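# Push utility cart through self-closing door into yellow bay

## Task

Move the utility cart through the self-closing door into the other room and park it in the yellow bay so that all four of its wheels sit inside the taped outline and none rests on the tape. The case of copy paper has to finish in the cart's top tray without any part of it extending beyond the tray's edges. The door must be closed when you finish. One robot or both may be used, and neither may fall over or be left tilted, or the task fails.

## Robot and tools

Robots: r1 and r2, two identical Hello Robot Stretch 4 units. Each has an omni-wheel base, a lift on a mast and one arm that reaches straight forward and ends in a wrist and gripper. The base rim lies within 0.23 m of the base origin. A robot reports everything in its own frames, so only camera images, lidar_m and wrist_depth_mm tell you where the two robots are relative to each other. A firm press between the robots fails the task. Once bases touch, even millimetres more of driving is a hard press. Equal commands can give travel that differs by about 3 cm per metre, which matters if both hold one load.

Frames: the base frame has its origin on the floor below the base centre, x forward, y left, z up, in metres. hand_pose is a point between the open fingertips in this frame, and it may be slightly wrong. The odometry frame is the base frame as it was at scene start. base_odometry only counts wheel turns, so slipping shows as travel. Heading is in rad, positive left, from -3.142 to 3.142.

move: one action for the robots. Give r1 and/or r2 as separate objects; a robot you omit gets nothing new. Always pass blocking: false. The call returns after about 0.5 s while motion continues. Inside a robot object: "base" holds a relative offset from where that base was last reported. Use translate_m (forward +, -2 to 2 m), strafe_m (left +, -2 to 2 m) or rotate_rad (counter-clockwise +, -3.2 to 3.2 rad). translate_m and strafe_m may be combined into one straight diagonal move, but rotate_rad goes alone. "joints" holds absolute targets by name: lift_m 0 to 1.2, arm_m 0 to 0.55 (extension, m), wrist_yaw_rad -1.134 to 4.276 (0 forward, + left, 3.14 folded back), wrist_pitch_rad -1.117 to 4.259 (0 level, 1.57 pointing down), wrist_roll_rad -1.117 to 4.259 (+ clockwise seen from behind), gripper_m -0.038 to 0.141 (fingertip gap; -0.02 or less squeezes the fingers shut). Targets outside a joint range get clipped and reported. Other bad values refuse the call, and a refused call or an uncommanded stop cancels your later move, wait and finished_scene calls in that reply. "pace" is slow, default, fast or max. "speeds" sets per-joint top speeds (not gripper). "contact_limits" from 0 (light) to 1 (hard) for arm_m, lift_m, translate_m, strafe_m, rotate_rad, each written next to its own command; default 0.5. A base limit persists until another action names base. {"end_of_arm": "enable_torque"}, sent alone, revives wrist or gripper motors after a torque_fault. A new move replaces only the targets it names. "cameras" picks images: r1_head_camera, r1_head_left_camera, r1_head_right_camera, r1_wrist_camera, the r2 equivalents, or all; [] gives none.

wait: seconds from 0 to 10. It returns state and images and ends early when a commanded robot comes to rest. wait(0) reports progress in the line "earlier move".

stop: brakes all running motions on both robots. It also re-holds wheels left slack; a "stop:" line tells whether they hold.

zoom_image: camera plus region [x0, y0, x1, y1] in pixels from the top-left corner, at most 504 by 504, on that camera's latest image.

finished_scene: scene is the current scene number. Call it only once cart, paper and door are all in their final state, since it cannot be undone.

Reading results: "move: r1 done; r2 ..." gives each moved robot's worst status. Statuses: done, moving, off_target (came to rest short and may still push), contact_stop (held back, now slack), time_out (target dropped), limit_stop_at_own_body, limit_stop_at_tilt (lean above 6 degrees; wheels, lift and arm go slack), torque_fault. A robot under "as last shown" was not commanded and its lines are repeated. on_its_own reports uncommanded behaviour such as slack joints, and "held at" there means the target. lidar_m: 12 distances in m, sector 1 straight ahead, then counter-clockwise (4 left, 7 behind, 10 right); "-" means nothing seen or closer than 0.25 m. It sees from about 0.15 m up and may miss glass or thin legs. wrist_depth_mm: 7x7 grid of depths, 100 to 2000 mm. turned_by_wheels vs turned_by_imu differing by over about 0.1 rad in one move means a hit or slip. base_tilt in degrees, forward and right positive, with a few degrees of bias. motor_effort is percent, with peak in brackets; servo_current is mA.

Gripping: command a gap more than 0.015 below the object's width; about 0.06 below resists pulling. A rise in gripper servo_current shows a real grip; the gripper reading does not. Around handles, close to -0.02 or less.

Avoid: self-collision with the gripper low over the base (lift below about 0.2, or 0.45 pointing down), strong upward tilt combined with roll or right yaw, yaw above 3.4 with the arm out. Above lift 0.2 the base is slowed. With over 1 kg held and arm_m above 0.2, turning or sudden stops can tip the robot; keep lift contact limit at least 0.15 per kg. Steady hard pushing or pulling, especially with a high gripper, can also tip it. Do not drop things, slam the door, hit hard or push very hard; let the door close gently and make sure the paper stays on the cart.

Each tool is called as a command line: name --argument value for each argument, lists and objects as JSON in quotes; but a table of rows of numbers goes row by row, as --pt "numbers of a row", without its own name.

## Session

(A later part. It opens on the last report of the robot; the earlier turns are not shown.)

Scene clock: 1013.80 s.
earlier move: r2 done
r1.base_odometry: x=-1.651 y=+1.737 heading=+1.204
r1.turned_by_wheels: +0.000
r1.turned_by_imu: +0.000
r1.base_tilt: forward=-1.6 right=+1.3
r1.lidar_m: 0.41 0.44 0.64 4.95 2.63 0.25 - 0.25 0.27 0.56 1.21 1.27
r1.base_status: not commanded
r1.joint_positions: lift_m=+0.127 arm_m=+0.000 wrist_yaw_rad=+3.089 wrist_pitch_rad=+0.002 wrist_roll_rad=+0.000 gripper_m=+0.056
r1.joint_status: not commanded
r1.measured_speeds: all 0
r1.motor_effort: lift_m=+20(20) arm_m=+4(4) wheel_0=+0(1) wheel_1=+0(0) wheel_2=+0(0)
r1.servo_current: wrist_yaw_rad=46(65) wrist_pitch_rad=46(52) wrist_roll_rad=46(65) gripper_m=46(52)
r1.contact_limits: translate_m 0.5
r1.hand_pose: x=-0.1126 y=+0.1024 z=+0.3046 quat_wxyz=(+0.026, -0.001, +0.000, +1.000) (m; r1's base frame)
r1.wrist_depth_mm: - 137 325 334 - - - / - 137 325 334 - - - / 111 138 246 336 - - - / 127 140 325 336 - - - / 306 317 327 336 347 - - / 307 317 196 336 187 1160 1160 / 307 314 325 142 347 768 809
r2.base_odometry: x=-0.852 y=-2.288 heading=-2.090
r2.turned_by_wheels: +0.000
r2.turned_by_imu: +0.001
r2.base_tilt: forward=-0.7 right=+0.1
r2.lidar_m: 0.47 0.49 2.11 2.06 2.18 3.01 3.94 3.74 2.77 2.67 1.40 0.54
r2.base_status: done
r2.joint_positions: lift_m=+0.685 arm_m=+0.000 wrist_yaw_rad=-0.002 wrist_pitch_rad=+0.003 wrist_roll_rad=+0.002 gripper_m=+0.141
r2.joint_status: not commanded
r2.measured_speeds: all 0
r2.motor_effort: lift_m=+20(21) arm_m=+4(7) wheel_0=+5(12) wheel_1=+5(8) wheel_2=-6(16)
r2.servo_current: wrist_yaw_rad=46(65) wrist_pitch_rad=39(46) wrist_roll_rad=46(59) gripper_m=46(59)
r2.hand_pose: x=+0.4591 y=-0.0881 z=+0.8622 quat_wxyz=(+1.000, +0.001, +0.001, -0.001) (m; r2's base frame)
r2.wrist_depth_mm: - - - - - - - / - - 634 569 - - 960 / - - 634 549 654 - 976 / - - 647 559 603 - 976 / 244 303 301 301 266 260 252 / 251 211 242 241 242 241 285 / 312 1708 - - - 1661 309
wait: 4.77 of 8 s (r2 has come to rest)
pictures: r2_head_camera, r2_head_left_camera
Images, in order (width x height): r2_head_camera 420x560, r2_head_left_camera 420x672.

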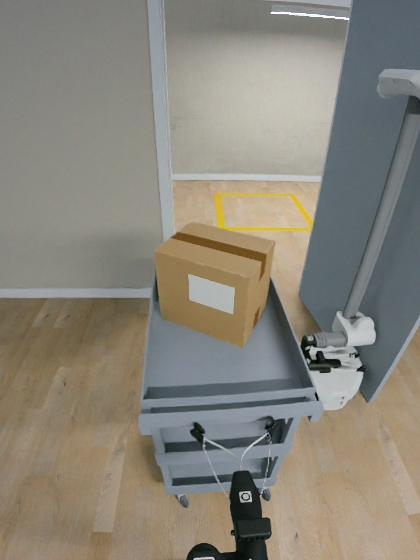

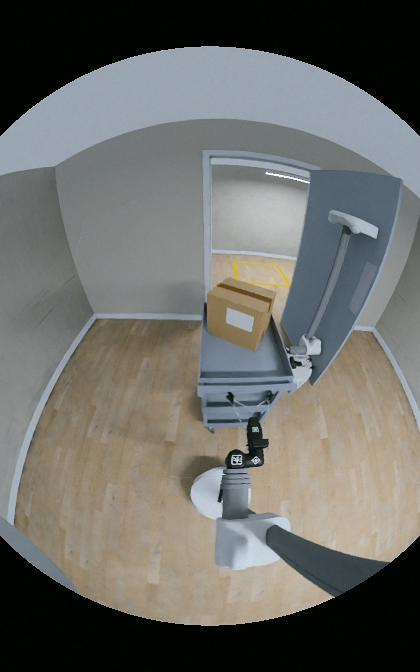

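move --r2 '{"base":{"translate_m":-0.07},"pace":"slow"}' --blocking false --cameras '[]'

wait --seconds 3 --cameras '[]'

move --r2 '{"base":{"strafe_m":0.11},"pace":"slow"}' --blocking false --cameras '[]'

wait --seconds 4 --cameras '[]'

move --r2 '{"base":{"translate_m":0.2},"pace":"slow"}' --blocking false --cameras '[]'

wait --seconds 5 --cameras '["r2_head_camera"]'

Scene clock: 1026.53 s.
move: r2 moving
r1: as last shown
r1.lidar_m: 0.42 0.44 0.64 4.93 2.59 0.25 - 0.25 0.25 0.60 1.21 1.27
r1.motor_effort: lift_m=+20(20) arm_m=+4(4) wheel_0=-1(1) wheel_1=+0(0) wheel_2=+0(0)
r1.servo_current: wrist_yaw_rad=52(59) wrist_pitch_rad=46(46) wrist_roll_rad=59(59) gripper_m=39(46)
r1.contact_limits: translate_m 0.5
r1.wrist_depth_mm: - 137 324 332 - - - / - 138 325 336 - - - / 110 138 246 336 - - - / 127 140 325 338 - - - / 306 315 325 338 347 - - / 306 319 195 338 187 1160 1138 / 307 314 325 143 349 788 831
r2.base_odometry: x=-0.846 y=-2.278 heading=-2.090
r2.turned_by_wheels: +0.000
r2.turned_by_imu: +0.000
r2.base_tilt: forward=-0.7 right=+0.1
r2.lidar_m: 0.48 0.47 2.15 2.07 2.17 3.02 3.90 3.70 2.79 2.67 1.40 0.53
r2.base_status: translate_m moving
r2.joint_positions: lift_m=+0.685 arm_m=+0.000 wrist_yaw_rad=-0.002 wrist_pitch_rad=+0.003 wrist_roll_rad=+0.002 gripper_m=+0.141
r2.joint_status: not commanded
r2.measured_speeds: translate_m=-0.048 strafe_m=+0.000 rotate_rad=+0.000 lift_m=+0.000 arm_m=+0.000 wrist_yaw_rad=+0.000 wrist_pitch_rad=+0.000 wrist_roll_rad=+0.000
r2.motor_effort: lift_m=+20(21) arm_m=+4(5) wheel_0=-4(6) wheel_1=-5(6) wheel_2=+8(9)
r2.servo_current: wrist_yaw_rad=39(52) wrist_pitch_rad=46(46) wrist_roll_rad=46(52) gripper_m=59(59)
r2.hand_pose: x=+0.4591 y=-0.0881 z=+0.8622 quat_wxyz=(+1.000, +0.001, +0.001, -0.001) (m; r2's base frame)
r2.wrist_depth_mm: - - - - - - - / - - - 591 - - 976 / - - 647 559 676 - 976 / - - 654 564 621 - 976 / 253 312 312 310 266 264 251 / 265 253 253 252 252 252 285 / 1661 1756 - - - 1661 320
pictures: none
No camera images: "cameras" was empty.

Scene clock: 1028.00 s.
earlier move: r2 done
r1.base_odometry: x=-1.651 y=+1.737 heading=+1.204
r1.turned_by_wheels: +0.000
r1.turned_by_imu: +0.000
r1.base_tilt: forward=-1.6 right=+1.3
r1.lidar_m: 0.41 0.44 0.64 4.94 2.58 0.25 - 0.25 0.26 0.58 1.22 1.28
r1.base_status: not commanded
r1.joint_positions: lift_m=+0.127 arm_m=+0.000 wrist_yaw_rad=+3.089 wrist_pitch_rad=+0.002 wrist_roll_rad=+0.000 gripper_m=+0.056
r1.joint_status: not commanded
r1.measured_speeds: all 0
r1.motor_effort: lift_m=+20(20) arm_m=+4(4) wheel_0=+0(1) wheel_1=+0(0) wheel_2=+0(0)
r1.servo_current: wrist_yaw_rad=39(59) wrist_pitch_rad=46(52) wrist_roll_rad=59(59) gripper_m=39(46)
r1.contact_limits: translate_m 0.5
r1.hand_pose: x=-0.1126 y=+0.1024 z=+0.3046 quat_wxyz=(+0.026, -0.001, +0.000, +1.000) (m; r1's base frame)
r1.wrist_depth_mm: - 137 325 334 - - - / - 137 324 336 - - - / 111 138 246 336 - - - / 128 141 325 336 - - - / 304 315 329 338 349 - - / 306 315 196 336 187 1182 1160 / 306 314 325 143 347 788 809
r2.base_odometry: x=-0.817 y=-2.228 heading=-2.091
r2.turned_by_wheels: +0.000
r2.turned_by_imu: +0.000
r2.base_tilt: forward=-0.6 right=+0.1
r2.lidar_m: 0.52 2.16 2.16 2.06 2.17 3.00 3.82 3.74 2.77 2.68 2.81 0.55
r2.base_status: done
r2.joint_positions: lift_m=+0.685 arm_m=+0.000 wrist_yaw_rad=-0.002 wrist_pitch_rad=+0.003 wrist_roll_rad=+0.002 gripper_m=+0.141
r2.joint_status: not commanded
r2.measured_speeds: all 0
r2.motor_effort: lift_m=+20(21) arm_m=+5(5) wheel_0=-5(9) wheel_1=-5(7) wheel_2=+6(9)
r2.servo_current: wrist_yaw_rad=52(59) wrist_pitch_rad=39(52) wrist_roll_rad=39(59) gripper_m=46(59)
r2.hand_pose: x=+0.4591 y=-0.0881 z=+0.8622 quat_wxyz=(+1.000, +0.001, +0.001, -0.001) (m; r2's base frame)
r2.wrist_depth_mm: - - - - - - - / - - - - - - 1025 / - - 707 627 768 - 1025 / - - 715 627 699 - 1042 / - 312 312 329 317 310 312 / 314 217 370 373 375 342 1042 / 1808 399 1708 - - 1756 -
wait: 1.47 of 3 s (r2 has come to rest)
pictures: none
No camera images: "cameras" was empty.

Scene clock: 1028.50 s.
move: r2 moving
r1: as last shown
r1.lidar_m: 0.42 0.43 0.63 4.95 2.59 0.25 - 0.25 0.29 0.56 1.21 1.27
r1.motor_effort: lift_m=+20(20) arm_m=+4(4) wheel_0=+0(1) wheel_1=-1(1) wheel_2=+0(0)
r1.servo_current: wrist_yaw_rad=46(59) wrist_pitch_rad=39(46) wrist_roll_rad=59(59) gripper_m=39(46)
r1.contact_limits: translate_m 0.5
r1.wrist_depth_mm: - 137 324 334 - - - / - 137 325 340 - - - / 110 138 245 334 - - - / 128 140 325 338 - - - / 304 315 325 338 345 - - / 309 317 195 336 188 1138 1182 / 307 310 327 143 347 798 820
r2.base_odometry: x=-0.805 y=-2.235 heading=-2.091
r2.turned_by_wheels: +0.000
r2.turned_by_imu: +0.000
r2.base_tilt: forward=-0.7 right=+0.1
r2.lidar_m: 0.52 2.16 2.14 2.06 2.15 2.96 3.83 3.74 2.78 2.69 2.81 0.57
r2.base_status: strafe_m moving
r2.joint_positions: lift_m=+0.685 arm_m=+0.000 wrist_yaw_rad=-0.002 wrist_pitch_rad=+0.003 wrist_roll_rad=+0.002 gripper_m=+0.141
r2.joint_status: not commanded
r2.measured_speeds: translate_m=+0.000 strafe_m=+0.056 rotate_rad=+0.001 lift_m=+0.000 arm_m=+0.000 wrist_yaw_rad=+0.000 wrist_pitch_rad=+0.000 wrist_roll_rad=+0.000
r2.motor_effort: lift_m=+20(21) arm_m=+4(4) wheel_0=-7(11) wheel_1=+9(10) wheel_2=+0(5)
r2.servo_current: wrist_yaw_rad=46(52) wrist_pitch_rad=46(46) wrist_roll_rad=52(52) gripper_m=52(59)
r2.hand_pose: x=+0.4591 y=-0.0881 z=+0.8622 quat_wxyz=(+1.000, +0.001, +0.001, -0.001) (m; r2's base frame)
r2.wrist_depth_mm: - - - - - - 1008 / - - - - - - 1008 / - - 723 627 732 - 1008 / - - 723 640 676 - 1042 / - 312 310 329 317 309 310 / - 217 375 368 370 370 373 / 1756 407 1708 - 878 1661 -
pictures: none
No camera images: "cameras" was empty.

Scene clock: 1030.23 s.
earlier move: r2 done
r1.base_odometry: x=-1.651 y=+1.737 heading=+1.204
r1.turned_by_wheels: +0.000
r1.turned_by_imu: +0.000
r1.base_tilt: forward=-1.6 right=+1.2
r1.lidar_m: 0.41 0.43 0.63 4.94 2.59 0.25 - 0.25 0.25 0.60 1.20 1.27
r1.base_status: not commanded
r1.joint_positions: lift_m=+0.127 arm_m=+0.000 wrist_yaw_rad=+3.089 wrist_pitch_rad=+0.002 wrist_roll_rad=+0.000 gripper_m=+0.056
r1.joint_status: not commanded
r1.measured_speeds: all 0
r1.motor_effort: lift_m=+20(20) arm_m=+4(4) wheel_0=+0(1) wheel_1=+0(1) wheel_2=+0(0)
r1.servo_current: wrist_yaw_rad=52(65) wrist_pitch_rad=33(46) wrist_roll_rad=65(65) gripper_m=39(46)
r1.contact_limits: translate_m 0.5
r1.hand_pose: x=-0.1126 y=+0.1024 z=+0.3046 quat_wxyz=(+0.026, -0.001, +0.000, +1.000) (m; r1's base frame)
r1.wrist_depth_mm: - 137 325 334 - - - / - 137 325 334 - - - / 111 138 246 336 - - - / 128 140 325 338 - - - / 306 315 325 338 345 - - / 307 317 195 338 187 1160 1118 / 306 312 325 143 347 778 820
r2.base_odometry: x=-0.722 y=-2.282 heading=-2.091
r2.turned_by_wheels: +0.000
r2.turned_by_imu: +0.000
r2.base_tilt: forward=-0.7 right=+0.1
r2.lidar_m: 0.51 2.18 2.06 1.95 2.06 2.90 3.85 3.89 2.86 2.77 1.49 0.54
r2.base_status: done
r2.joint_positions: lift_m=+0.685 arm_m=+0.000 wrist_yaw_rad=-0.002 wrist_pitch_rad=+0.003 wrist_roll_rad=+0.002 gripper_m=+0.141
r2.joint_status: not commanded
r2.measured_speeds: all 0
r2.motor_effort: lift_m=+20(21) arm_m=+4(5) wheel_0=-4(12) wheel_1=+4(10) wheel_2=+0(5)
r2.servo_current: wrist_yaw_rad=52(65) wrist_pitch_rad=46(46) wrist_roll_rad=52(65) gripper_m=46(59)
r2.hand_pose: x=+0.4591 y=-0.0881 z=+0.8622 quat_wxyz=(+1.000, +0.001, +0.001, -0.001) (m; r2's base frame)
r2.wrist_depth_mm: - - - - - - - / - - - - - - - / - - - 683 615 - - / - - - 699 621 1708 - / - - 307 309 320 307 306 / - 189 370 370 211 366 - / 1808 1756 379 - - 891 -
wait: 1.73 of 4 s (r2 has come to rest)
pictures: none
No camera images: "cameras" was empty.

Scene clock: 1030.73 s.
move: r2 moving
r1: as last shown
r1.base_tilt: forward=-1.6 right=+1.3
r1.lidar_m: 0.41 0.46 0.62 4.92 2.62 0.25 - 0.25 0.27 0.60 1.22 1.28
r1.motor_effort: lift_m=+20(20) arm_m=+4(4) wheel_0=+0(1) wheel_1=+0(0) wheel_2=+0(0)
r1.servo_current: wrist_yaw_rad=52(52) wrist_pitch_rad=39(46) wrist_roll_rad=33(59) gripper_m=39(46)
r1.contact_limits: translate_m 0.5
r1.wrist_depth_mm: - 137 325 334 - - - / - 137 325 336 - - - / 111 138 247 336 - - - / 128 140 325 338 - - - / 304 315 329 338 345 - - / 309 317 196 338 187 1182 1138 / 307 310 325 143 347 778 809
r2.base_odometry: x=-0.728 y=-2.293 heading=-2.090
r2.turned_by_wheels: +0.000
r2.turned_by_imu: +0.000
r2.base_tilt: forward=-0.7 right=+0.1
r2.lidar_m: 0.50 2.15 2.03 1.93 2.08 2.86 3.84 3.84 2.90 2.79 1.47 0.55
r2.base_status: translate_m moving
r2.joint_positions: lift_m=+0.685 arm_m=+0.000 wrist_yaw_rad=-0.002 wrist_pitch_rad=+0.003 wrist_roll_rad=+0.002 gripper_m=+0.141
r2.joint_status: not commanded
r2.measured_speeds: translate_m=+0.049 strafe_m=+0.000 rotate_rad=+0.001 lift_m=+0.000 arm_m=+0.000 wrist_yaw_rad=+0.000 wrist_pitch_rad=+0.000 wrist_roll_rad=+0.000
r2.motor_effort: lift_m=+20(20) arm_m=+4(5) wheel_0=+7(7) wheel_1=+5(8) wheel_2=-11(11)
r2.servo_current: wrist_yaw_rad=52(52) wrist_pitch_rad=46(46) wrist_roll_rad=52(52) gripper_m=52(59)
r2.hand_pose: x=+0.4591 y=-0.0881 z=+0.8622 quat_wxyz=(+1.000, +0.001, +0.001, -0.001) (m; r2's base frame)
r2.wrist_depth_mm: - - - - - - - / - - - - - - - / - - - 676 609 - - / - - - 676 603 1756 - / - - 296 297 297 297 300 / - 189 357 357 211 203 - / 1756 1756 368 - - 866 -
pictures: none
No camera images: "cameras" was empty.

Scene clock: 1033.50 s.
earlier move: r2 done
r1.base_odometry: x=-1.651 y=+1.737 heading=+1.204
r1.turned_by_wheels: +0.000
r1.turned_by_imu: +0.000
r1.base_tilt: forward=-1.6 right=+1.3
r1.lidar_m: 0.46 0.50 0.70 4.95 2.64 0.25 - 0.25 0.27 0.59 1.21 0.47
r1.base_status: not commanded
r1.joint_positions: lift_m=+0.127 arm_m=+0.000 wrist_yaw_rad=+3.089 wrist_pitch_rad=+0.002 wrist_roll_rad=+0.000 gripper_m=+0.056
r1.joint_status: not commanded
r1.measured_speeds: all 0
r1.motor_effort: lift_m=+20(20) arm_m=+4(4) wheel_0=+0(1) wheel_1=+0(0) wheel_2=+0(0)
r1.servo_current: wrist_yaw_rad=59(78) wrist_pitch_rad=39(52) wrist_roll_rad=39(65) gripper_m=39(52)
r1.contact_limits: translate_m 0.5
r1.hand_pose: x=-0.1126 y=+0.1024 z=+0.3046 quat_wxyz=(+0.026, -0.001, +0.000, +1.000) (m; r1's base frame)
r1.wrist_depth_mm: - 137 325 334 - - - / - 138 327 334 - - - / 111 137 246 338 - - - / 128 140 325 336 - - - / 304 317 324 336 349 - - / 306 315 195 340 187 1160 1118 / 307 312 324 143 351 768 820
r2.base_odometry: x=-0.821 y=-2.456 heading=-2.090
r2.turned_by_wheels: +0.000
r2.turned_by_imu: +0.001
r2.base_tilt: forward=-0.7 right=+0.1
r2.lidar_m: 0.47 1.95 2.03 1.95 2.06 2.89 4.10 3.88 2.89 2.79 1.16 0.54
r2.base_status: done
r2.joint_positions: lift_m=+0.685 arm_m=+0.000 wrist_yaw_rad=-0.001 wrist_pitch_rad=+0.003 wrist_roll_rad=+0.002 gripper_m=+0.141
r2.joint_status: not commanded
r2.measured_speeds: all 0
r2.motor_effort: lift_m=+20(21) arm_m=+4(5) wheel_0=+5(11) wheel_1=+4(9) wheel_2=-5(14)
r2.servo_current: wrist_yaw_rad=39(59) wrist_pitch_rad=46(52) wrist_roll_rad=46(59) gripper_m=46(59)
r2.hand_pose: x=+0.4591 y=-0.0878 z=+0.8622 quat_wxyz=(+1.000, +0.001, +0.001, -0.001) (m; r2's base frame)
r2.wrist_depth_mm: - - - - - - - / - - - 609 559 - - / - - 661 591 544 - - / - - 661 597 549 - - / - 246 303 303 303 259 253 / 244 215 243 243 244 244 306 / - 312 - - - 1708 -
wait: 2.77 of 5 s (r2 has come to rest)
pictures: r2_head_camera
Images, in order (width x height): r2_head_camera 420x560.

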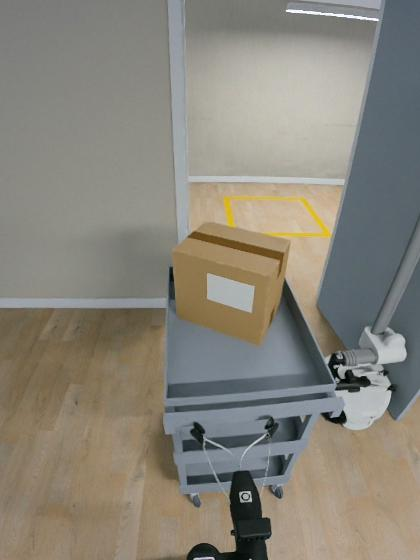

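move --r2 '{"base":{"translate_m":-0.08},"pace":"slow"}' --blocking false --cameras '[]'

wait --seconds 3 --cameras '[]'

move --r2 '{"base":{"strafe_m":0.76},"joints":{"lift_m":0.665}}' --blocking false --cameras '[]'

wait --seconds 6 --cameras '[]'

move --r2 '{"base":{"rotate_rad":-1.57}}' --blocking false --cameras '[]'

wait --seconds 5 --cameras '[]'

move --r2 '{"base":{"strafe_m":-0.9}}' --blocking false --cameras '[]'

wait --seconds 6 --cameras '["r2_head_camera"]'

Scene clock: 1054.07 s.
move: r2 moving
r1: as last shown
r1.lidar_m: 0.46 0.49 0.68 4.93 2.59 0.25 - 0.25 0.27 0.60 1.20 0.49
r1.motor_effort: lift_m=+20(20) arm_m=+4(4) wheel_0=+0(0) wheel_1=+0(0) wheel_2=+0(0)
r1.servo_current: wrist_yaw_rad=52(52) wrist_pitch_rad=39(46) wrist_roll_rad=65(65) gripper_m=46(46)
r1.contact_limits: translate_m 0.5
r1.wrist_depth_mm: - 137 327 334 - - - / - 137 325 332 - - - / 111 138 246 336 - - - / 128 140 325 338 - - - / 304 317 325 334 345 - - / 309 314 195 338 187 1160 1138 / 307 310 325 143 349 778 809
r2.base_odometry: x=-0.815 y=-2.445 heading=-2.090
r2.turned_by_wheels: +0.000
r2.turned_by_imu: +0.000
r2.base_tilt: forward=-0.6 right=+0.1
r2.lidar_m: 0.47 1.97 2.04 1.95 2.04 2.85 4.07 3.88 2.88 2.78 1.15 0.56
r2.base_status: translate_m moving
r2.joint_positions: lift_m=+0.685 arm_m=+0.000 wrist_yaw_rad=-0.001 wrist_pitch_rad=+0.003 wrist_roll_rad=+0.002 gripper_m=+0.141
r2.joint_status: not commanded
r2.measured_speeds: translate_m=-0.048 strafe_m=+0.000 rotate_rad=+0.002 lift_m=+0.000 arm_m=+0.000 wrist_yaw_rad=+0.000 wrist_pitch_rad=+0.000 wrist_roll_rad=+0.000
r2.motor_effort: lift_m=+20(21) arm_m=+4(4) wheel_0=-6(7) wheel_1=-6(8) wheel_2=+9(9)
r2.servo_current: wrist_yaw_rad=33(59) wrist_pitch_rad=46(46) wrist_roll_rad=46(52) gripper_m=52(52)
r2.hand_pose: x=+0.4591 y=-0.0878 z=+0.8622 quat_wxyz=(+1.000, +0.001, +0.001, -0.001) (m; r2's base frame)
r2.wrist_depth_mm: - - - - - - - / - - - 627 654 - - / - - 661 597 544 - - / - - 668 603 559 - - / - 253 314 277 267 262 254 / 254 253 255 253 253 204 315 / - 322 - - - 1756 -
pictures: none
No camera images: "cameras" was empty.

Scene clock: 1055.63 s.
earlier move: r2 done
r1.base_odometry: x=-1.651 y=+1.737 heading=+1.204
r1.turned_by_wheels: +0.000
r1.turned_by_imu: +0.000
r1.base_tilt: forward=-1.6 right=+1.2
r1.lidar_m: 0.45 0.50 0.68 4.94 2.60 0.25 - 0.25 0.28 0.56 1.24 0.47
r1.base_status: not commanded
r1.joint_positions: lift_m=+0.127 arm_m=+0.000 wrist_yaw_rad=+3.089 wrist_pitch_rad=+0.002 wrist_roll_rad=+0.000 gripper_m=+0.056
r1.joint_status: not commanded
r1.measured_speeds: all 0
r1.motor_effort: lift_m=+20(20) arm_m=+4(4) wheel_0=+0(1) wheel_1=+0(0) wheel_2=+0(0)
r1.servo_current: wrist_yaw_rad=39(72) wrist_pitch_rad=39(52) wrist_roll_rad=39(65) gripper_m=39(46)
r1.contact_limits: translate_m 0.5
r1.hand_pose: x=-0.1126 y=+0.1024 z=+0.3046 quat_wxyz=(+0.026, -0.001, +0.000, +1.000) (m; r1's base frame)
r1.wrist_depth_mm: - 137 327 336 - - - / - 137 325 336 - - - / 111 138 246 334 - - - / 128 140 325 338 - - - / 306 315 327 340 347 - - / 306 315 196 338 187 1160 1138 / 307 312 325 143 349 778 820
r2.base_odometry: x=-0.781 y=-2.386 heading=-2.090
r2.turned_by_wheels: +0.000
r2.turned_by_imu: +0.000
r2.base_tilt: forward=-0.7 right=+0.1
r2.lidar_m: 0.53 2.07 2.03 1.95 2.05 2.86 4.01 3.88 2.88 2.78 1.25 0.57
r2.base_status: done
r2.joint_positions: lift_m=+0.685 arm_m=+0.000 wrist_yaw_rad=-0.001 wrist_pitch_rad=+0.003 wrist_roll_rad=+0.002 gripper_m=+0.141
r2.joint_status: not commanded
r2.measured_speeds: all 0
r2.motor_effort: lift_m=+20(21) arm_m=+4(4) wheel_0=-4(8) wheel_1=-6(8) wheel_2=+6(10)
r2.servo_current: wrist_yaw_rad=46(59) wrist_pitch_rad=39(46) wrist_roll_rad=39(65) gripper_m=52(59)
r2.hand_pose: x=+0.4591 y=-0.0878 z=+0.8622 quat_wxyz=(+1.000, +0.001, +0.001, -0.001) (m; r2's base frame)
r2.wrist_depth_mm: - - - - - - - / - - - - - - - / - - 741 668 634 - - / - - 750 676 634 - - / - 322 332 327 322 324 353 / - 196 384 384 384 204 392 / - 392 394 - - 1756 397
wait: 1.57 of 3 s (r2 has come to rest)
pictures: none
No camera images: "cameras" was empty.

Scene clock: 1056.13 s.
move: r2 moving
r1: as last shown
r1.lidar_m: 0.46 0.50 0.70 4.95 2.58 0.25 - 0.25 0.27 0.58 1.21 0.49
r1.motor_effort: lift_m=+20(20) arm_m=+4(4) wheel_0=+0(0) wheel_1=+0(0) wheel_2=+0(0)
r1.servo_current: wrist_yaw_rad=52(59) wrist_pitch_rad=39(52) wrist_roll_rad=46(52) gripper_m=39(46)
r1.contact_limits: translate_m 0.5
r1.wrist_depth_mm: - 137 324 334 - - - / - 137 325 334 - - - / 111 138 245 334 - - - / 128 140 325 338 - - - / 304 315 325 340 347 - - / 306 315 195 336 187 1205 1138 / 307 310 327 143 347 778 809
r2.base_odometry: x=-0.750 y=-2.404 heading=-2.090
r2.turned_by_wheels: +0.000
r2.turned_by_imu: +0.000
r2.base_tilt: forward=-0.7 right=+0.1
r2.lidar_m: 0.53 2.06 1.99 1.91 2.02 2.81 3.97 3.95 2.93 2.80 1.25 0.57
r2.base_status: strafe_m moving
r2.joint_positions: lift_m=+0.665 arm_m=+0.000 wrist_yaw_rad=-0.001 wrist_pitch_rad=+0.003 wrist_roll_rad=+0.002 gripper_m=+0.141
r2.joint_status: lift_m moving
r2.measured_speeds: translate_m=+0.001 strafe_m=+0.141 rotate_rad=-0.004 lift_m=-0.009 arm_m=+0.000 wrist_yaw_rad=+0.000 wrist_pitch_rad=+0.000 wrist_roll_rad=+0.000
r2.motor_effort: lift_m=+14(19) arm_m=+4(5) wheel_0=-10(11) wheel_1=+11(12) wheel_2=+0(5)
r2.servo_current: wrist_yaw_rad=46(52) wrist_pitch_rad=39(46) wrist_roll_rad=52(52) gripper_m=52(52)
r2.hand_pose: x=+0.4591 y=-0.0878 z=+0.8428 quat_wxyz=(+1.000, +0.001, +0.001, -0.001) (m; r2's base frame)
r2.wrist_depth_mm: - - - - - - - / - - - 723 640 - - / - - - 699 627 - - / - - 379 676 621 1618 - / - 320 379 382 382 322 384 / - 190 196 160 191 204 - / 1808 1661 389 - - 1756 -
pictures: none
No camera images: "cameras" was empty.

Scene clock: 1059.50 s.
earlier move: r2 done
r1.base_odometry: x=-1.651 y=+1.737 heading=+1.204
r1.turned_by_wheels: +0.000
r1.turned_by_imu: +0.000
r1.base_tilt: forward=-1.6 right=+1.2
r1.lidar_m: 0.47 0.50 0.68 4.94 2.59 0.25 - 0.25 0.26 0.59 1.23 0.48
r1.base_status: not commanded
r1.joint_positions: lift_m=+0.127 arm_m=+0.000 wrist_yaw_rad=+3.089 wrist_pitch_rad=+0.002 wrist_roll_rad=+0.000 gripper_m=+0.056
r1.joint_status: not commanded
r1.measured_speeds: all 0
r1.motor_effort: lift_m=+20(20) arm_m=+4(4) wheel_0=+0(1) wheel_1=+0(0) wheel_2=+0(0)
r1.servo_current: wrist_yaw_rad=33(65) wrist_pitch_rad=39(52) wrist_roll_rad=39(72) gripper_m=39(52)
r1.contact_limits: translate_m 0.5
r1.hand_pose: x=-0.1126 y=+0.1024 z=+0.3046 quat_wxyz=(+0.026, -0.001, +0.000, +1.000) (m; r1's base frame)
r1.wrist_depth_mm: - 137 324 334 - - - / - 137 325 334 - - - / 111 138 246 334 - - - / 128 140 327 336 - - - / 306 315 327 336 347 - - / 307 317 195 338 187 1182 1138 / 306 312 325 143 349 768 820
r2.base_odometry: x=-0.122 y=-2.764 heading=-2.090
r2.turned_by_wheels: +0.000
r2.turned_by_imu: +0.000
r2.base_tilt: forward=-0.7 right=+0.1
r2.lidar_m: 1.96 1.66 1.24 1.19 1.26 1.77 3.94 4.05 3.64 3.54 0.87 0.95
r2.base_status: done
r2.joint_positions: lift_m=+0.665 arm_m=+0.000 wrist_yaw_rad=-0.001 wrist_pitch_rad=+0.003 wrist_roll_rad=+0.002 gripper_m=+0.141
r2.joint_status: all done
r2.measured_speeds: all 0
r2.motor_effort: lift_m=+15(19) arm_m=+4(5) wheel_0=-2(12) wheel_1=+2(12) wheel_2=+0(5)
r2.servo_current: wrist_yaw_rad=52(59) wrist_pitch_rad=39(52) wrist_roll_rad=46(59) gripper_m=52(59)
r2.hand_pose: x=+0.4591 y=-0.0878 z=+0.8427 quat_wxyz=(+1.000, +0.001, +0.001, -0.001) (m; r2's base frame)
r2.wrist_depth_mm: - - - - - - - / 1808 - - - - - - / 1808 - - - - - - / 1756 - - - - - - / 1808 - - - - - - / 1863 189 - 157 187 - - / - 1661 - - - 1708 -
wait: 3.37 of 6 s (r2 has come to rest)
pictures: none
No camera images: "cameras" was empty.

Scene clock: 1060.00 s.
move: r2 moving
r1: as last shown
r1.base_tilt: forward=-1.6 right=+1.3
r1.lidar_m: 0.46 0.48 0.70 4.95 2.61 0.25 - 0.25 0.27 0.61 1.21 0.50
r1.servo_current: wrist_yaw_rad=52(65) wrist_pitch_rad=39(46) wrist_roll_rad=39(52) gripper_m=46(46)
r1.contact_limits: translate_m 0.5
r1.wrist_depth_mm: - 137 327 336 - - - / - 137 325 336 - - - / 111 138 246 338 - - - / 128 140 325 336 - - - / 306 315 325 336 345 - - / 306 317 195 338 187 1160 1138 / 306 312 325 143 349 778 820
r2.base_odometry: x=-0.122 y=-2.764 heading=-2.342
r2.turned_by_wheels: -0.251
r2.turned_by_imu: -0.244
r2.base_tilt: forward=-0.7 right=+0.0
r2.lidar_m: 1.32 1.97 1.38 1.20 1.20 1.45 2.62 3.86 4.01 3.54 1.12 0.87
r2.base_status: rotate_rad moving
r2.joint_positions: lift_m=+0.665 arm_m=+0.000 wrist_yaw_rad=-0.001 wrist_pitch_rad=+0.003 wrist_roll_rad=+0.002 gripper_m=+0.141
r2.joint_status: not commanded
r2.measured_speeds: translate_m=-0.001 strafe_m=+0.000 rotate_rad=-0.975 lift_m=+0.000 arm_m=+0.000 wrist_yaw_rad=+0.000 wrist_pitch_rad=+0.000 wrist_roll_rad=+0.000
r2.motor_effort: lift_m=+15(15) arm_m=+4(5) wheel_0=+7(10) wheel_1=+9(10) wheel_2=+10(11)
r2.servo_current: wrist_yaw_rad=46(52) wrist_pitch_rad=33(46) wrist_roll_rad=46(52) gripper_m=52(59)
r2.hand_pose: x=+0.4591 y=-0.0878 z=+0.8427 quat_wxyz=(+1.000, +0.001, +0.001, -0.001) (m; r2's base frame)
r2.wrist_depth_mm: - - - - - - - / - - - - - - - / - - - - - 854 788 / - - - - - 854 798 / - - - - - - 591 / - 190 - 157 1078 189 - / - - 1661 - - - -
pictures: none
No camera images: "cameras" was empty.

Scene clock: 1061.60 s.
earlier move: r2 done
r1.base_odometry: x=-1.651 y=+1.737 heading=+1.204
r1.turned_by_wheels: +0.000
r1.turned_by_imu: +0.000
r1.base_tilt: forward=-1.6 right=+1.3
r1.lidar_m: 0.46 0.51 0.68 4.95 2.63 0.25 - 0.25 0.27 0.61 1.23 0.49
r1.base_status: not commanded
r1.joint_positions: lift_m=+0.127 arm_m=+0.000 wrist_yaw_rad=+3.089 wrist_pitch_rad=+0.002 wrist_roll_rad=+0.000 gripper_m=+0.056
r1.joint_status: not commanded
r1.measured_speeds: all 0
r1.motor_effort: lift_m=+20(20) arm_m=+4(4) wheel_0=+0(1) wheel_1=+0(0) wheel_2=+0(0)
r1.servo_current: wrist_yaw_rad=46(72) wrist_pitch_rad=39(52) wrist_roll_rad=52(72) gripper_m=39(46)
r1.contact_limits: translate_m 0.5
r1.hand_pose: x=-0.1126 y=+0.1024 z=+0.3046 quat_wxyz=(+0.026, -0.001, +0.000, +1.000) (m; r1's base frame)
r1.wrist_depth_mm: - 137 324 334 - - - / - 137 325 336 - - - / 111 138 247 336 - - - / 128 140 324 336 - - - / 304 317 325 334 345 - - / 307 315 195 338 187 1160 1138 / 307 310 327 143 347 788 831
r2.base_odometry: x=-0.122 y=-2.764 heading=+2.623
r2.turned_by_wheels: -1.318
r2.turned_by_imu: -1.283
r2.base_tilt: forward=-0.7 right=+0.1
r2.lidar_m: 3.53 0.86 0.97 1.97 1.66 1.25 1.20 1.27 1.81 3.83 4.02 3.64
r2.base_status: done
r2.joint_positions: lift_m=+0.665 arm_m=+0.000 wrist_yaw_rad=-0.001 wrist_pitch_rad=+0.003 wrist_roll_rad=+0.002 gripper_m=+0.141
r2.joint_status: not commanded
r2.measured_speeds: all 0
r2.motor_effort: lift_m=+15(15) arm_m=+4(5) wheel_0=+2(11) wheel_1=+2(11) wheel_2=+5(11)
r2.servo_current: wrist_yaw_rad=46(65) wrist_pitch_rad=46(46) wrist_roll_rad=59(59) gripper_m=52(59)
r2.hand_pose: x=+0.4592 y=-0.0878 z=+0.8427 quat_wxyz=(+1.000, +0.001, +0.001, -0.001) (m; r2's base frame)
r2.wrist_depth_mm: - - - - - - - / - - - - - - - / 1661 - - - - - - / - - - - - - - / 891 - - - - - - / - 218 - - - - - / 1366 1756 1921 - 1808 1756 1756
wait: 1.60 of 5 s (r2 has come to rest)
pictures: none
No camera images: "cameras" was empty.

Scene clock: 1062.10 s.
move: r2 moving
r1: as last shown
r1.lidar_m: 0.45 0.47 0.73 4.95 2.60 0.25 - 0.25 0.27 0.61 1.21 0.50
r1.motor_effort: lift_m=+20(20) arm_m=+4(4) wheel_0=+0(0) wheel_1=+0(0) wheel_2=+0(0)
r1.servo_current: wrist_yaw_rad=46(65) wrist_pitch_rad=52(52) wrist_roll_rad=39(59) gripper_m=46(46)
r1.contact_limits: translate_m 0.5
r1.wrist_depth_mm: - 137 325 334 - - - / - 138 327 334 - - - / 111 138 245 336 - - - / 128 140 327 336 - - - / 306 315 327 338 347 - - / 304 315 195 338 188 1138 1182 / 307 310 329 143 347 788 820
r2.base_odometry: x=-0.104 y=-2.732 heading=+2.623
r2.turned_by_wheels: +0.000
r2.turned_by_imu: +0.000
r2.base_tilt: forward=-0.6 right=+0.1
r2.lidar_m: 3.55 0.88 0.97 2.00 1.66 1.25 1.19 1.25 1.80 3.81 4.01 3.64
r2.base_status: strafe_m moving
r2.joint_positions: lift_m=+0.665 arm_m=+0.000 wrist_yaw_rad=-0.001 wrist_pitch_rad=+0.003 wrist_roll_rad=+0.002 gripper_m=+0.141
r2.joint_status: not commanded
r2.measured_speeds: translate_m=+0.000 strafe_m=-0.143 rotate_rad=-0.003 lift_m=+0.000 arm_m=+0.000 wrist_yaw_rad=+0.000 wrist_pitch_rad=+0.000 wrist_roll_rad=+0.000
r2.motor_effort: lift_m=+15(15) arm_m=+4(4) wheel_0=+11(13) wheel_1=-10(12) wheel_2=+0(3)
r2.servo_current: wrist_yaw_rad=52(52) wrist_pitch_rad=39(46) wrist_roll_rad=46(59) gripper_m=46(52)
r2.hand_pose: x=+0.4592 y=-0.0878 z=+0.8427 quat_wxyz=(+1.000, +0.001, +0.001, -0.001) (m; r2's base frame)
r2.wrist_depth_mm: - - - - - - - / 1499 - - - - - - / 1618 - - - - - - / 1464 - - - - - - / - - - - - - - / - 218 - - - - - / 1397 1756 1921 - 1808 1756 1808
pictures: none
No camera images: "cameras" was empty.

Scene clock: 1065.93 s.
earlier move: r2 done
r1.base_odometry: x=-1.651 y=+1.737 heading=+1.204
r1.turned_by_wheels: +0.000
r1.turned_by_imu: +0.000
r1.base_tilt: forward=-1.6 right=+1.3
r1.lidar_m: 0.46 0.50 0.68 4.96 2.59 0.25 - 0.25 0.27 0.58 1.21 0.49
r1.base_status: not commanded
r1.joint_positions: lift_m=+0.127 arm_m=+0.000 wrist_yaw_rad=+3.089 wrist_pitch_rad=+0.002 wrist_roll_rad=+0.000 gripper_m=+0.056
r1.joint_status: not commanded
r1.measured_speeds: all 0
r1.motor_effort: lift_m=+20(20) arm_m=+4(4) wheel_0=+0(1) wheel_1=+0(0) wheel_2=+0(0)
r1.servo_current: wrist_yaw_rad=52(72) wrist_pitch_rad=46(52) wrist_roll_rad=46(65) gripper_m=39(52)
r1.contact_limits: translate_m 0.5
r1.hand_pose: x=-0.1126 y=+0.1024 z=+0.3046 quat_wxyz=(+0.026, -0.001, +0.000, +1.000) (m; r1's base frame)
r1.wrist_depth_mm: - 137 324 336 - - - / - 137 325 336 - - - / 111 137 246 336 - - - / 127 141 325 338 - - - / 306 314 325 338 349 - - / 306 315 195 340 187 1182 1138 / 306 310 325 143 347 778 820
r2.base_odometry: x=+0.324 y=-1.982 heading=+2.624
r2.turned_by_wheels: +0.000
r2.turned_by_imu: +0.001
r2.base_tilt: forward=-0.6 right=+0.1
r2.lidar_m: 3.51 2.56 1.57 2.86 1.69 1.27 1.22 1.30 1.85 2.95 3.11 3.64
r2.base_status: done
r2.joint_positions: lift_m=+0.665 arm_m=+0.000 wrist_yaw_rad=-0.001 wrist_pitch_rad=+0.003 wrist_roll_rad=+0.002 gripper_m=+0.141
r2.joint_status: not commanded
r2.measured_speeds: all 0
r2.motor_effort: lift_m=+15(15) arm_m=+4(4) wheel_0=+2(13) wheel_1=-1(12) wheel_2=+0(3)
r2.servo_current: wrist_yaw_rad=46(59) wrist_pitch_rad=46(52) wrist_roll_rad=46(65) gripper_m=59(59)
r2.hand_pose: x=+0.4592 y=-0.0878 z=+0.8427 quat_wxyz=(+1.000, +0.001, +0.001, -0.001) (m; r2's base frame)
r2.wrist_depth_mm: - - - - - - - / - - - - - - - / - - - - - - - / - - - - - - - / - - - - - - - / - - - - - - - / 1808 1756 1921 - 1863 1756 1808
wait: 3.83 of 6 s (r2 has come to rest)
pictures: r2_head_camera
Images, in order (width x height): r2_head_camera 420x560.

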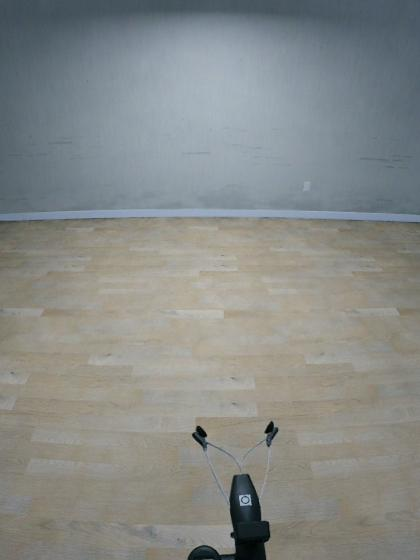

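move --r2 '{"base":{"strafe_m":1.87}}' --blocking false --cameras '[]'

wait --seconds 10 --cameras '["r2_head_camera"]'

Scene clock: 1071.80 s.
move: r2 moving
r1: as last shown
r1.lidar_m: 0.46 0.49 0.71 4.94 2.63 0.25 - 0.25 0.26 0.60 1.22 0.50
r1.servo_current: wrist_yaw_rad=46(65) wrist_pitch_rad=46(46) wrist_roll_rad=52(65) gripper_m=46(46)
r1.contact_limits: translate_m 0.5
r1.wrist_depth_mm: - 137 325 336 - - - / - 137 327 334 - - - / 111 138 245 336 - - - / 128 140 325 336 - - - / 306 315 327 338 349 - - / 306 315 195 336 188 1205 1138 / 306 314 327 143 349 778 820
r2.base_odometry: x=+0.306 y=-2.013 heading=+2.624
r2.turned_by_wheels: +0.000
r2.turned_by_imu: +0.001
r2.base_tilt: forward=-0.7 right=+0.1
r2.lidar_m: 3.50 2.53 1.56 2.81 1.70 1.27 1.23 1.29 1.83 2.96 3.15 3.61
r2.base_status: strafe_m moving
r2.joint_positions: lift_m=+0.665 arm_m=+0.000 wrist_yaw_rad=-0.001 wrist_pitch_rad=+0.003 wrist_roll_rad=+0.002 gripper_m=+0.141
r2.joint_status: not commanded
r2.measured_speeds: translate_m=-0.001 strafe_m=+0.140 rotate_rad=+0.005 lift_m=+0.000 arm_m=+0.000 wrist_yaw_rad=+0.000 wrist_pitch_rad=+0.000 wrist_roll_rad=+0.000
r2.motor_effort: lift_m=+15(15) arm_m=+4(4) wheel_0=-12(13) wheel_1=+11(12) wheel_2=+0(1)
r2.servo_current: wrist_yaw_rad=46(46) wrist_pitch_rad=39(46) wrist_roll_rad=39(59) gripper_m=59(59)
r2.hand_pose: x=+0.4592 y=-0.0878 z=+0.8427 quat_wxyz=(+1.000, +0.001, +0.001, -0.001) (m; r2's base frame)
r2.wrist_depth_mm: - - - - - - - / - - - - - - - / - - - - - - - / - - - - - - - / - - - - - - - / - - - - - - - / 1863 1808 1863 - 1863 1708 1708
pictures: none
No camera images: "cameras" was empty.

Scene clock: 1078.87 s.
earlier move: r2 done
r1.base_odometry: x=-1.651 y=+1.737 heading=+1.204
r1.turned_by_wheels: +0.000
r1.turned_by_imu: +0.000
r1.base_tilt: forward=-1.6 right=+1.2
r1.lidar_m: 0.46 0.50 0.71 4.94 2.59 0.25 - 0.25 0.26 0.59 1.22 0.49
r1.base_status: not commanded
r1.joint_positions: lift_m=+0.127 arm_m=+0.000 wrist_yaw_rad=+3.089 wrist_pitch_rad=+0.002 wrist_roll_rad=+0.000 gripper_m=+0.056
r1.joint_status: not commanded
r1.measured_speeds: all 0
r1.motor_effort: lift_m=+20(20) arm_m=+4(4) wheel_0=+0(1) wheel_1=+0(0) wheel_2=+0(0)
r1.servo_current: wrist_yaw_rad=46(72) wrist_pitch_rad=46(52) wrist_roll_rad=39(72) gripper_m=39(52)
r1.contact_limits: translate_m 0.5
r1.hand_pose: x=-0.1126 y=+0.1024 z=+0.3046 quat_wxyz=(+0.026, -0.001, +0.000, +1.000) (m; r1's base frame)
r1.wrist_depth_mm: - 137 325 334 - - - / - 138 327 336 - - - / 111 138 245 338 - - - / 128 140 327 334 - - - / 304 315 325 338 347 - - / 306 315 195 338 187 1160 1138 / 306 310 325 143 347 768 820
r2.base_odometry: x=-0.602 y=-3.607 heading=+2.624
r2.turned_by_wheels: +0.000
r2.turned_by_imu: +0.003
r2.base_tilt: forward=-0.7 right=+0.0
r2.lidar_m: 0.63 0.68 1.04 0.99 1.07 1.21 1.16 1.25 1.74 4.80 4.88 0.68
r2.base_status: done
r2.joint_positions: lift_m=+0.665 arm_m=+0.000 wrist_yaw_rad=-0.001 wrist_pitch_rad=+0.003 wrist_roll_rad=+0.002 gripper_m=+0.141
r2.joint_status: not commanded
r2.measured_speeds: all 0
r2.motor_effort: lift_m=+15(15) arm_m=+4(5) wheel_0=-2(14) wheel_1=+2(12) wheel_2=+0(2)
r2.servo_current: wrist_yaw_rad=46(65) wrist_pitch_rad=39(52) wrist_roll_rad=33(65) gripper_m=52(59)
r2.hand_pose: x=+0.4592 y=-0.0878 z=+0.8427 quat_wxyz=(+1.000, +0.001, +0.001, -0.001) (m; r2's base frame)
r2.wrist_depth_mm: - - 1281 - - - - / - 535 480 615 - - - / - 554 484 615 - - - / - 544 484 585 - - - / - 436 433 433 433 430 433 / - 189 - 166 854 439 - / 1756 - - - - 1708 1661
wait: 7.07 of 10 s (r2 has come to rest)
pictures: r2_head_camera
Images, in order (width x height): r2_head_camera 420x560.

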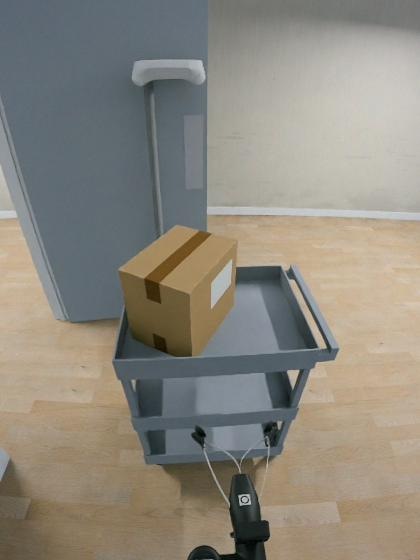

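move --r2 '{"base":{"strafe_m":0.13},"pace":"slow"}' --blocking false --cameras '[]'

wait --seconds 4 --cameras '[]'

move --r2 '{"joints":{"arm_m":0.29},"pace":"slow"}' --blocking false --cameras '[]'

wait --seconds 6 --cameras '["r2_head_camera","r2_head_left_camera","r1_head_camera"]'

Scene clock: 1089.13 s.
move: r2 moving
r1: as last shown
r1.base_tilt: forward=-1.6 right=+1.3
r1.lidar_m: 0.47 0.49 0.69 4.95 2.60 0.25 - 0.25 0.28 0.58 1.24 0.49
r1.servo_current: wrist_yaw_rad=46(59) wrist_pitch_rad=46(46) wrist_roll_rad=46(65) gripper_m=46(46)
r1.contact_limits: translate_m 0.5
r1.wrist_depth_mm: - 137 324 332 - - - / - 138 325 334 - - - / 111 138 245 336 - - - / 128 140 325 334 - - - / 304 315 327 338 347 - - / 307 315 195 336 187 1160 1118 / 307 312 325 143 349 778 820
r2.base_odometry: x=-0.609 y=-3.619 heading=+2.623
r2.turned_by_wheels: +0.000
r2.turned_by_imu: +0.000
r2.base_tilt: forward=-0.7 right=+0.1
r2.lidar_m: 0.61 0.66 1.03 0.98 1.04 1.21 1.16 1.23 1.76 4.82 4.88 0.67
r2.base_status: strafe_m moving
r2.joint_positions: lift_m=+0.665 arm_m=+0.000 wrist_yaw_rad=-0.001 wrist_pitch_rad=+0.003 wrist_roll_rad=+0.002 gripper_m=+0.141
r2.joint_status: not commanded
r2.measured_speeds: translate_m=+0.000 strafe_m=+0.056 rotate_rad=+0.000 lift_m=+0.000 arm_m=+0.000 wrist_yaw_rad=+0.000 wrist_pitch_rad=+0.000 wrist_roll_rad=+0.000
r2.motor_effort: lift_m=+15(15) arm_m=+4(4) wheel_0=-5(11) wheel_1=+7(10) wheel_2=+0(2)
r2.servo_current: wrist_yaw_rad=59(59) wrist_pitch_rad=39(46) wrist_roll_rad=46(59) gripper_m=52(59)
r2.hand_pose: x=+0.4592 y=-0.0878 z=+0.8427 quat_wxyz=(+1.000, +0.001, +0.001, -0.001) (m; r2's base frame)
r2.wrist_depth_mm: - - - - - - - / - 554 492 627 - - - / - 549 492 597 - - - / - 539 488 564 - 759 - / - 433 436 436 433 430 433 / - 195 176 166 866 452 - / 1921 - 842 - - 1708 1661
pictures: none
No camera images: "cameras" was empty.

Scene clock: 1091.07 s.
earlier move: r2 done
r1.base_odometry: x=-1.651 y=+1.737 heading=+1.204
r1.turned_by_wheels: +0.000
r1.turned_by_imu: +0.000
r1.base_tilt: forward=-1.6 right=+1.3
r1.lidar_m: 0.47 0.48 0.71 4.94 2.62 0.25 - 0.25 0.28 0.59 1.24 0.48
r1.base_status: not commanded
r1.joint_positions: lift_m=+0.127 arm_m=+0.000 wrist_yaw_rad=+3.089 wrist_pitch_rad=+0.002 wrist_roll_rad=+0.000 gripper_m=+0.056
r1.joint_status: not commanded
r1.measured_speeds: all 0
r1.motor_effort: lift_m=+20(20) arm_m=+4(4) wheel_0=+0(1) wheel_1=+0(0) wheel_2=+0(0)
r1.servo_current: wrist_yaw_rad=39(59) wrist_pitch_rad=52(52) wrist_roll_rad=39(65) gripper_m=46(46)
r1.contact_limits: translate_m 0.5
r1.hand_pose: x=-0.1126 y=+0.1024 z=+0.3046 quat_wxyz=(+0.026, -0.001, +0.000, +1.000) (m; r1's base frame)
r1.wrist_depth_mm: - 137 324 338 - - - / - 137 325 336 - - - / 111 138 245 336 - - - / 128 140 325 336 - - - / 306 317 325 338 347 - - / 307 314 195 338 188 1138 1138 / 307 312 327 143 349 768 820
r2.base_odometry: x=-0.666 y=-3.719 heading=+2.623
r2.turned_by_wheels: +0.000
r2.turned_by_imu: +0.000
r2.base_tilt: forward=-0.6 right=+0.0
r2.lidar_m: 0.62 1.83 0.90 0.85 0.94 1.19 1.15 1.23 1.75 4.92 4.88 0.67
r2.base_status: done
r2.joint_positions: lift_m=+0.665 arm_m=+0.000 wrist_yaw_rad=-0.001 wrist_pitch_rad=+0.003 wrist_roll_rad=+0.002 gripper_m=+0.141
r2.joint_status: not commanded
r2.measured_speeds: all 0
r2.motor_effort: lift_m=+15(15) arm_m=+4(4) wheel_0=-4(12) wheel_1=+3(10) wheel_2=+0(2)
r2.servo_current: wrist_yaw_rad=52(59) wrist_pitch_rad=39(52) wrist_roll_rad=46(65) gripper_m=52(59)
r2.hand_pose: x=+0.4592 y=-0.0878 z=+0.8427 quat_wxyz=(+1.000, +0.001, +0.001, -0.001) (m; r2's base frame)
r2.wrist_depth_mm: - - - 1464 - - - / - - 539 480 - - - / - - 544 480 654 - - / - - 539 484 597 878 - / - 430 433 430 430 427 430 / - 192 191 160 212 204 - / 1863 1537 459 - - - 1808
wait: 1.93 of 4 s (r2 has come to rest)
pictures: none
No camera images: "cameras" was empty.

Scene clock: 1091.57 s.
move: r2 moving
r1: as last shown
r1.lidar_m: 0.46 0.48 0.70 4.94 2.62 0.25 - 0.25 0.28 0.62 1.21 0.49
r1.servo_current: wrist_yaw_rad=39(59) wrist_pitch_rad=46(46) wrist_roll_rad=52(59) gripper_m=39(46)
r1.contact_limits: translate_m 0.5
r1.wrist_depth_mm: - 137 327 336 - - - / - 138 327 332 - - - / 110 138 245 336 - - - / 128 140 325 338 - - - / 306 315 325 338 347 - - / 306 317 196 338 187 1182 1160 / 307 314 325 143 349 768 831
r2.base_odometry: x=-0.666 y=-3.719 heading=+2.623
r2.turned_by_wheels: +0.000
r2.turned_by_imu: +0.000
r2.base_tilt: forward=-0.7 right=+0.1
r2.lidar_m: 0.64 1.82 0.86 0.86 0.90 1.21 1.16 1.22 1.75 4.93 4.92 0.65
r2.base_status: not commanded
r2.joint_positions: lift_m=+0.665 arm_m=+0.012 wrist_yaw_rad=-0.001 wrist_pitch_rad=+0.003 wrist_roll_rad=+0.002 gripper_m=+0.141
r2.joint_status: arm_m moving
r2.measured_speeds: translate_m=+0.000 strafe_m=+0.000 rotate_rad=+0.000 lift_m=+0.000 arm_m=+0.049 wrist_yaw_rad=+0.000 wrist_pitch_rad=+0.000 wrist_roll_rad=+0.000
r2.motor_effort: lift_m=+15(15) arm_m=+11(11) wheel_0=-4(4) wheel_1=+4(4) wheel_2=+0(1)
r2.servo_current: wrist_yaw_rad=46(59) wrist_pitch_rad=39(46) wrist_roll_rad=59(59) gripper_m=46(65)
r2.hand_pose: x=+0.4716 y=-0.0878 z=+0.8427 quat_wxyz=(+1.000, +0.001, +0.001, -0.001) (m; r2's base frame)
r2.wrist_depth_mm: - - - 1366 - - - / - - 530 469 699 - - / - - 530 473 640 - - / - - 525 469 585 - - / - 418 424 421 418 418 415 / - 191 191 160 196 204 - / 1863 433 - - - - 1808
pictures: none
No camera images: "cameras" was empty.

Scene clock: 1095.27 s.
earlier move: r2 done
r1.base_odometry: x=-1.651 y=+1.737 heading=+1.204
r1.turned_by_wheels: +0.000
r1.turned_by_imu: +0.000
r1.base_tilt: forward=-1.6 right=+1.3
r1.lidar_m: 0.36 0.40 0.57 4.94 2.61 0.25 - 0.25 0.26 0.57 1.21 0.38
r1.base_status: not commanded
r1.joint_positions: lift_m=+0.127 arm_m=+0.000 wrist_yaw_rad=+3.089 wrist_pitch_rad=+0.002 wrist_roll_rad=+0.000 gripper_m=+0.056
r1.joint_status: not commanded
r1.measured_speeds: all 0
r1.motor_effort: lift_m=+20(20) arm_m=+4(4) wheel_0=+0(1) wheel_1=+0(0) wheel_2=+0(0)
r1.servo_current: wrist_yaw_rad=46(72) wrist_pitch_rad=39(52) wrist_roll_rad=52(72) gripper_m=39(52)
r1.contact_limits: translate_m 0.5
r1.hand_pose: x=-0.1126 y=+0.1024 z=+0.3046 quat_wxyz=(+0.026, -0.001, +0.000, +1.000) (m; r1's base frame)
r1.wrist_depth_mm: - 137 325 334 - - - / - 138 324 336 - - - / 111 138 245 338 - - - / 127 141 325 336 - - - / 303 315 325 334 347 - - / 307 315 195 338 187 1182 1118 / 307 312 325 143 349 788 809
r2.base_odometry: x=-0.666 y=-3.720 heading=+2.624
r2.turned_by_wheels: +0.000
r2.turned_by_imu: +0.001
r2.base_tilt: forward=-0.6 right=+0.1
r2.lidar_m: 0.75 1.81 0.91 0.86 0.94 1.20 1.17 1.24 1.76 4.93 4.89 0.80
r2.base_status: not commanded
r2.joint_positions: lift_m=+0.665 arm_m=+0.290 wrist_yaw_rad=-0.002 wrist_pitch_rad=+0.003 wrist_roll_rad=+0.002 gripper_m=+0.141
r2.joint_status: all done
r2.measured_speeds: all 0
r2.motor_effort: lift_m=+15(15) arm_m=+7(13) wheel_0=+2(4) wheel_1=+1(4) wheel_2=-4(4)
r2.servo_current: wrist_yaw_rad=46(59) wrist_pitch_rad=46(46) wrist_roll_rad=46(72) gripper_m=59(65)
r2.hand_pose: x=+0.7489 y=-0.0879 z=+0.8427 quat_wxyz=(+1.000, +0.001, +0.001, -0.001) (m; r2's base frame)
r2.wrist_depth_mm: - 370 310 285 473 - - / - 373 314 286 433 - - / - 375 319 287 402 - - / - 379 320 290 433 - - / 248 247 244 240 240 237 236 / 249 247 244 242 241 237 236 / - - - - - - -
wait: 3.70 of 6 s (r2 has come to rest)
pictures: r1_head_camera, r2_head_camera, r2_head_left_camera
Images, in order (width x height): r1_head_camera 420x560, r2_head_camera 420x560, r2_head_left_camera 420x672.

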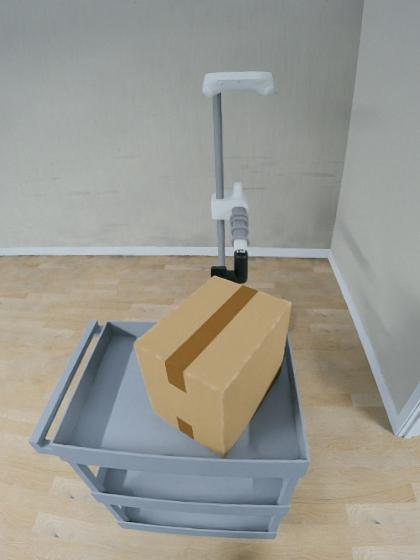

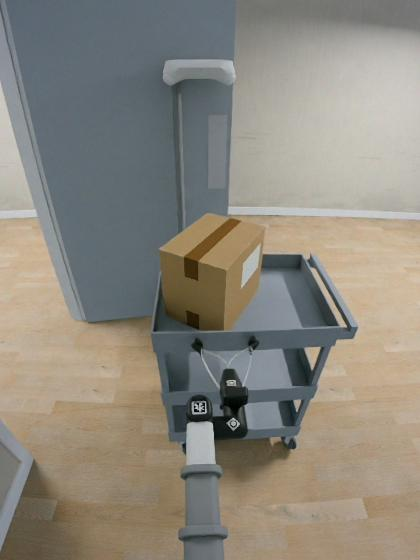

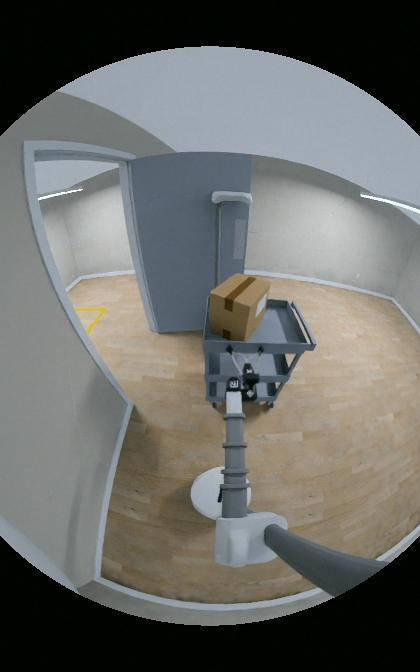

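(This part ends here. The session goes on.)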